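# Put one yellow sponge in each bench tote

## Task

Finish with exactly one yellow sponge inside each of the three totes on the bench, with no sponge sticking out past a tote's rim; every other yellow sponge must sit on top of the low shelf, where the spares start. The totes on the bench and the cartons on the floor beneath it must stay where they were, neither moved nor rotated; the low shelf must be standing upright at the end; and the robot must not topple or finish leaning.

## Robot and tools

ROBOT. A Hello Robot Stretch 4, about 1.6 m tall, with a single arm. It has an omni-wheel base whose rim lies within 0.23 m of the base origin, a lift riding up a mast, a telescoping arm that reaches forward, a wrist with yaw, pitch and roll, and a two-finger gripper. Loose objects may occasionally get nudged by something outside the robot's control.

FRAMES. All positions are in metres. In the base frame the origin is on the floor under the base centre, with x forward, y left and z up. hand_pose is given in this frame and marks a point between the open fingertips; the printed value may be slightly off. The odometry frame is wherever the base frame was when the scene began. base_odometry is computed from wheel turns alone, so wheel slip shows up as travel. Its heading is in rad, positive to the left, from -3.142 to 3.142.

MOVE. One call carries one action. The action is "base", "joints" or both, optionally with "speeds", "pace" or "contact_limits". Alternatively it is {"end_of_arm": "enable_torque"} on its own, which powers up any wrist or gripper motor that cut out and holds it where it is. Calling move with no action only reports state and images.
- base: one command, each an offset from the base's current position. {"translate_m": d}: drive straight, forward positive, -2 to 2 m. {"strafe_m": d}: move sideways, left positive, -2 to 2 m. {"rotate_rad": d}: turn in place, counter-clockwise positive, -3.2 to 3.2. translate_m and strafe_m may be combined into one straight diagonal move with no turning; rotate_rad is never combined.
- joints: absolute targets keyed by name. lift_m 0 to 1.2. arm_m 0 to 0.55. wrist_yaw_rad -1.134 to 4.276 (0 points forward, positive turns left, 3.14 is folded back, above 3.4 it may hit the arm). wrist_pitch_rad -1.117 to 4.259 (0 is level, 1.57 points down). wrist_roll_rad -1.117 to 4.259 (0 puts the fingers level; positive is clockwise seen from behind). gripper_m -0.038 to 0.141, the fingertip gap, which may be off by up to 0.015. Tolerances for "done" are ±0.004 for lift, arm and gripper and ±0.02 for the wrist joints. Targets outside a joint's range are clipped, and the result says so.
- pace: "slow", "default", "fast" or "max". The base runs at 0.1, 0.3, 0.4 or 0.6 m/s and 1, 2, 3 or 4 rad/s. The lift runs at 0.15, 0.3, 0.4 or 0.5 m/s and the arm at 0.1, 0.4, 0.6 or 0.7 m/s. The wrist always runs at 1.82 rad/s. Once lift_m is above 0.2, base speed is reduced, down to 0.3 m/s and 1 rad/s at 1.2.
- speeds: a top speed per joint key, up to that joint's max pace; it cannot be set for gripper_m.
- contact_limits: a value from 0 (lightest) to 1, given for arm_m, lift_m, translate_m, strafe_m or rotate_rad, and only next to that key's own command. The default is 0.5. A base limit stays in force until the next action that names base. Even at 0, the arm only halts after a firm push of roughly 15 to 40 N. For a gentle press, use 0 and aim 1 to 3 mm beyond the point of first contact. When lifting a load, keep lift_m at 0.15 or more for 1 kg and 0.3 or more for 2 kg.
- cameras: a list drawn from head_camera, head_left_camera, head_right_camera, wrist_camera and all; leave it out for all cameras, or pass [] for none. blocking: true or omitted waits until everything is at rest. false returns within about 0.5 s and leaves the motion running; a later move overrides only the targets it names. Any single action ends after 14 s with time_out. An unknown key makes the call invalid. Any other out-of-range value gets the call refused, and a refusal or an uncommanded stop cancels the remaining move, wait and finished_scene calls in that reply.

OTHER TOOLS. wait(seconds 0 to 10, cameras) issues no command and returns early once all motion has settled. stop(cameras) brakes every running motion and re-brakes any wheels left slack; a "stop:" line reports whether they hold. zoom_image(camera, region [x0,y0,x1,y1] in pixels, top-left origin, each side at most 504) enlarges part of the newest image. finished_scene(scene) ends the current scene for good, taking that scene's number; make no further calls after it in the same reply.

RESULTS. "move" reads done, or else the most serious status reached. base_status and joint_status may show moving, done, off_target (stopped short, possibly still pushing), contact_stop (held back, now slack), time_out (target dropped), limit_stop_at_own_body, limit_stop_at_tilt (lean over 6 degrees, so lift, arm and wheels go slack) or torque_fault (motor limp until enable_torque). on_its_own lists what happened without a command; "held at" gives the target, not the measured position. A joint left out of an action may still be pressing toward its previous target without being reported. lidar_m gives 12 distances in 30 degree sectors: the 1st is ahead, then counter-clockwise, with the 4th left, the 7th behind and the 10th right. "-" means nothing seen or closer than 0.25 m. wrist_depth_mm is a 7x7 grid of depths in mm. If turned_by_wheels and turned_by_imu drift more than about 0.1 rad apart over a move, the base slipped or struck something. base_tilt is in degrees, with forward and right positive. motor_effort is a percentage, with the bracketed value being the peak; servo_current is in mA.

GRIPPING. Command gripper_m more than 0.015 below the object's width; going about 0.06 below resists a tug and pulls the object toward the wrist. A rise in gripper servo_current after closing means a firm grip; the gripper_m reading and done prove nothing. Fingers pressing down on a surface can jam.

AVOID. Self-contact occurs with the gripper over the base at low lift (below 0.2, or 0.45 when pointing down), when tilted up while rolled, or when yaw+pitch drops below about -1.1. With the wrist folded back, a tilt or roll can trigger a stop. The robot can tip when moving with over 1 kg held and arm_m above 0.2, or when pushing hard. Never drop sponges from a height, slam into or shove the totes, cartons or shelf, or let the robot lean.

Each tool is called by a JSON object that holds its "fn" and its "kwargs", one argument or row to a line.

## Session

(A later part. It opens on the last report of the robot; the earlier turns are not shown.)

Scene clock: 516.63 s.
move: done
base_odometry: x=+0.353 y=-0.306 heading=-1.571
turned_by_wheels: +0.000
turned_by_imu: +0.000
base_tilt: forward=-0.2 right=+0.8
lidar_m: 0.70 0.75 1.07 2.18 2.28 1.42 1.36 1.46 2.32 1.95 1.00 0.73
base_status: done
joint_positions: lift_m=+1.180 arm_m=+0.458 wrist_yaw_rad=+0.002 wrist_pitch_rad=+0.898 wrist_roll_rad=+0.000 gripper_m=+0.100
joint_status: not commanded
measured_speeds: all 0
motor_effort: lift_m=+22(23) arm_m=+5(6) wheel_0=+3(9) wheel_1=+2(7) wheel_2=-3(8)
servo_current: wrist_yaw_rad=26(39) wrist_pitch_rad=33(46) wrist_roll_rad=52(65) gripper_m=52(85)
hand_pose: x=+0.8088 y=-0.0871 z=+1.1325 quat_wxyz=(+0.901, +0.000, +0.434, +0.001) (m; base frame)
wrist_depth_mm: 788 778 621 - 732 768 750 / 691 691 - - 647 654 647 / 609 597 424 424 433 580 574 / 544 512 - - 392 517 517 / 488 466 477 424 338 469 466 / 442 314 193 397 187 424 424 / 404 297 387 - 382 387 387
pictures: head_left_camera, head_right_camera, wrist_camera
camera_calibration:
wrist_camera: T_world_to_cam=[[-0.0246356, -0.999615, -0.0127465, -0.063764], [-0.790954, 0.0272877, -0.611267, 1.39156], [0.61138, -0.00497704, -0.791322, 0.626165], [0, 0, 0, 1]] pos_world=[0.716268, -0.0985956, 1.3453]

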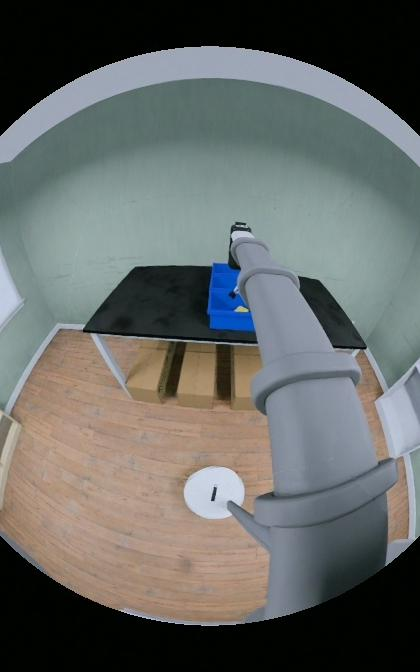

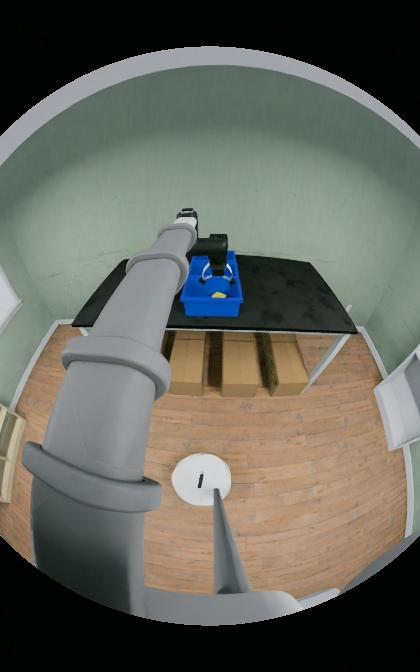

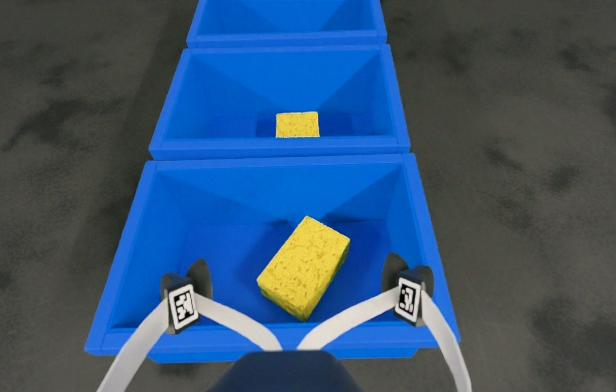

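{"fn": "move", "kwargs": {
  "base": {"translate_m":-0.4},
  "pace": "slow",
  "cameras": []
}}

{"fn": "move", "kwargs": {
  "joints": {"arm_m":0.05,"lift_m":0.85},
  "cameras": []
}}

{"fn": "move", "kwargs": {
  "base": {"rotate_rad":1.571},
  "pace": "slow"
}}

Scene clock: 530.87 s.
move: done
base_odometry: x=+0.353 y=+0.094 heading=-1.572
turned_by_wheels: +0.000
turned_by_imu: +0.000
base_tilt: forward=-0.2 right=+1.0
lidar_m: 1.10 1.18 2.64 2.19 2.17 1.00 0.96 1.04 1.45 1.99 2.05 1.16
base_status: done
joint_positions: lift_m=+1.180 arm_m=+0.458 wrist_yaw_rad=+0.002 wrist_pitch_rad=+0.898 wrist_roll_rad=+0.000 gripper_m=+0.100
joint_status: not commanded
measured_speeds: all 0
motor_effort: lift_m=+23(23) arm_m=+5(6) wheel_0=-4(11) wheel_1=-3(7) wheel_2=+4(9)
servo_current: wrist_yaw_rad=26(39) wrist_pitch_rad=39(39) wrist_roll_rad=33(65) gripper_m=59(78)
hand_pose: x=+0.8088 y=-0.0871 z=+1.1325 quat_wxyz=(+0.901, +0.000, +0.434, +0.001) (m; base frame)
wrist_depth_mm: 778 788 615 535 750 768 741 / 691 699 609 - 661 654 654 / 634 621 615 609 609 609 603 / 1756 1366 1430 1499 1397 - 1661 / 1308 1308 1229 1397 1182 - 1499 / 1336 1229 198 1366 191 - 1336 / 1281 1255 1255 - 1281 1229 1255
pictures: none
No camera images: "cameras" was empty.

Scene clock: 533.27 s.
move: done
base_odometry: x=+0.353 y=+0.094 heading=-1.572
turned_by_wheels: +0.000
turned_by_imu: +0.000
base_tilt: forward=-0.2 right=+0.8
lidar_m: 1.10 1.16 2.68 2.18 2.19 1.00 0.96 1.02 1.45 1.94 2.04 1.16
base_status: not commanded
joint_positions: lift_m=+0.850 arm_m=+0.050 wrist_yaw_rad=+0.002 wrist_pitch_rad=+0.898 wrist_roll_rad=+0.000 gripper_m=+0.100
joint_status: all done
measured_speeds: all 0
motor_effort: lift_m=+16(21) arm_m=-5(9) wheel_0=-4(4) wheel_1=-3(4) wheel_2=+4(4)
servo_current: wrist_yaw_rad=26(39) wrist_pitch_rad=33(46) wrist_roll_rad=33(59) gripper_m=52(85)
hand_pose: x=+0.4010 y=-0.0871 z=+0.8030 quat_wxyz=(+0.901, +0.000, +0.434, +0.001) (m; base frame)
wrist_depth_mm: 1863 1464 1430 1397 1464 1430 1756 / 1281 1336 1205 1336 1229 - 1499 / 1182 1308 1160 1281 1229 - 1308 / 1308 1281 1255 1281 1255 1229 1229 / 1205 1160 1138 1138 1138 1098 1118 / 1060 1042 197 1042 190 1008 1025 / 991 946 960 - 976 931 946
pictures: none
No camera images: "cameras" was empty.

Scene clock: 536.13 s.
move: done
base_odometry: x=+0.353 y=+0.094 heading=-0.002
turned_by_wheels: +1.570
turned_by_imu: +1.548
base_tilt: forward=-0.1 right=+0.8
lidar_m: 2.17 2.18 1.01 0.95 1.02 1.44 1.98 2.07 1.15 1.12 1.17 2.68
base_status: done
joint_positions: lift_m=+0.850 arm_m=+0.050 wrist_yaw_rad=+0.002 wrist_pitch_rad=+0.898 wrist_roll_rad=+0.000 gripper_m=+0.100
joint_status: not commanded
measured_speeds: all 0
motor_effort: lift_m=+16(16) arm_m=-6(6) wheel_0=-4(10) wheel_1=-3(8) wheel_2=-3(9)
servo_current: wrist_yaw_rad=26(39) wrist_pitch_rad=33(46) wrist_roll_rad=46(59) gripper_m=39(78)
hand_pose: x=+0.4010 y=-0.0871 z=+0.8030 quat_wxyz=(+0.901, +0.000, +0.434, +0.001) (m; base frame)
wrist_depth_mm: 1921 1983 1983 1808 1863 1863 1863 / 1708 1661 1708 1576 1618 1576 1537 / 1499 1430 1464 1430 1397 1430 1366 / 1308 1281 1308 1281 1255 1255 1229 / 1182 1182 1160 1138 1138 1098 1118 / 1060 1060 196 1042 191 1025 1008 / 960 946 946 - 960 917 931
pictures: head_camera, head_left_camera, head_right_camera, wrist_camera
camera_calibration:
wrist_camera: T_world_to_cam=[[-0.0247153, -0.999612, -0.0128069, -0.0779243], [-0.790952, 0.0273876, -0.611265, 0.867608], [0.611379, -0.00497797, -0.791322, 0.614745], [0, 0, 0, 1]] pos_world=[0.308468, -0.0985956, 1.0158]

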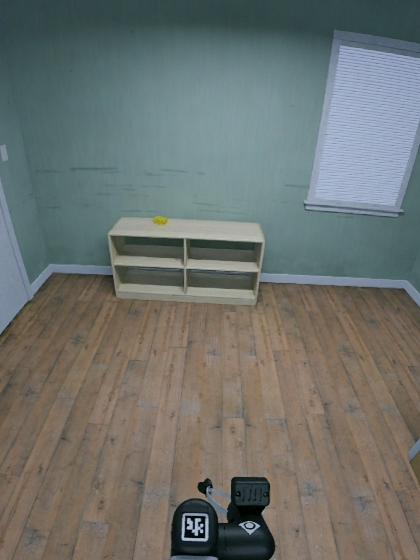

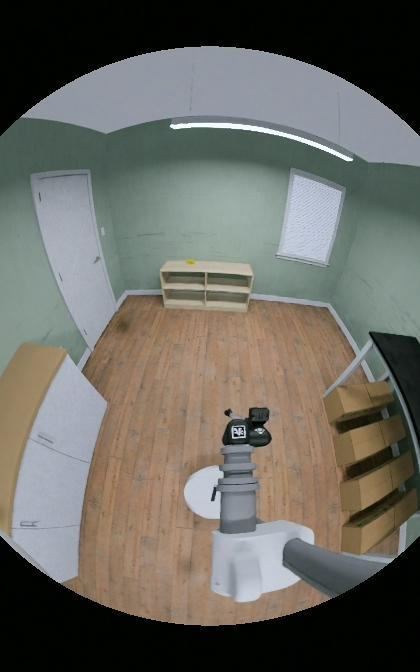

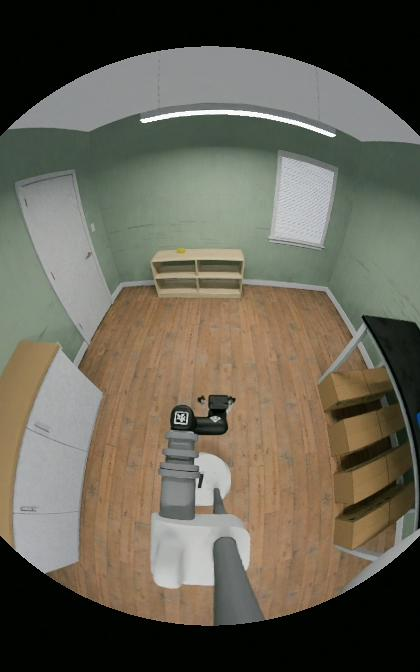

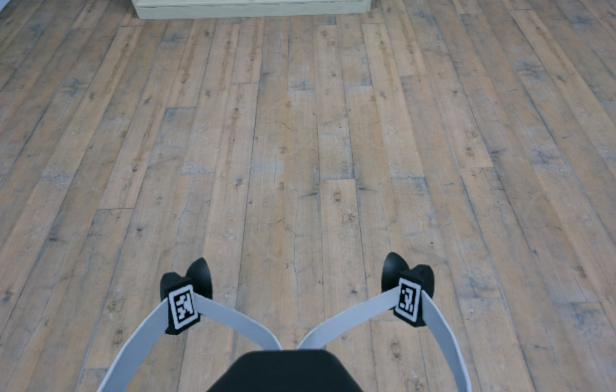

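One on the shelf. Is there a fourth anywhere? All good per earlier notes.

{"fn": "finished_scene", "kwargs": {
  "scene": 2
}}

The scene is finished: the task was done.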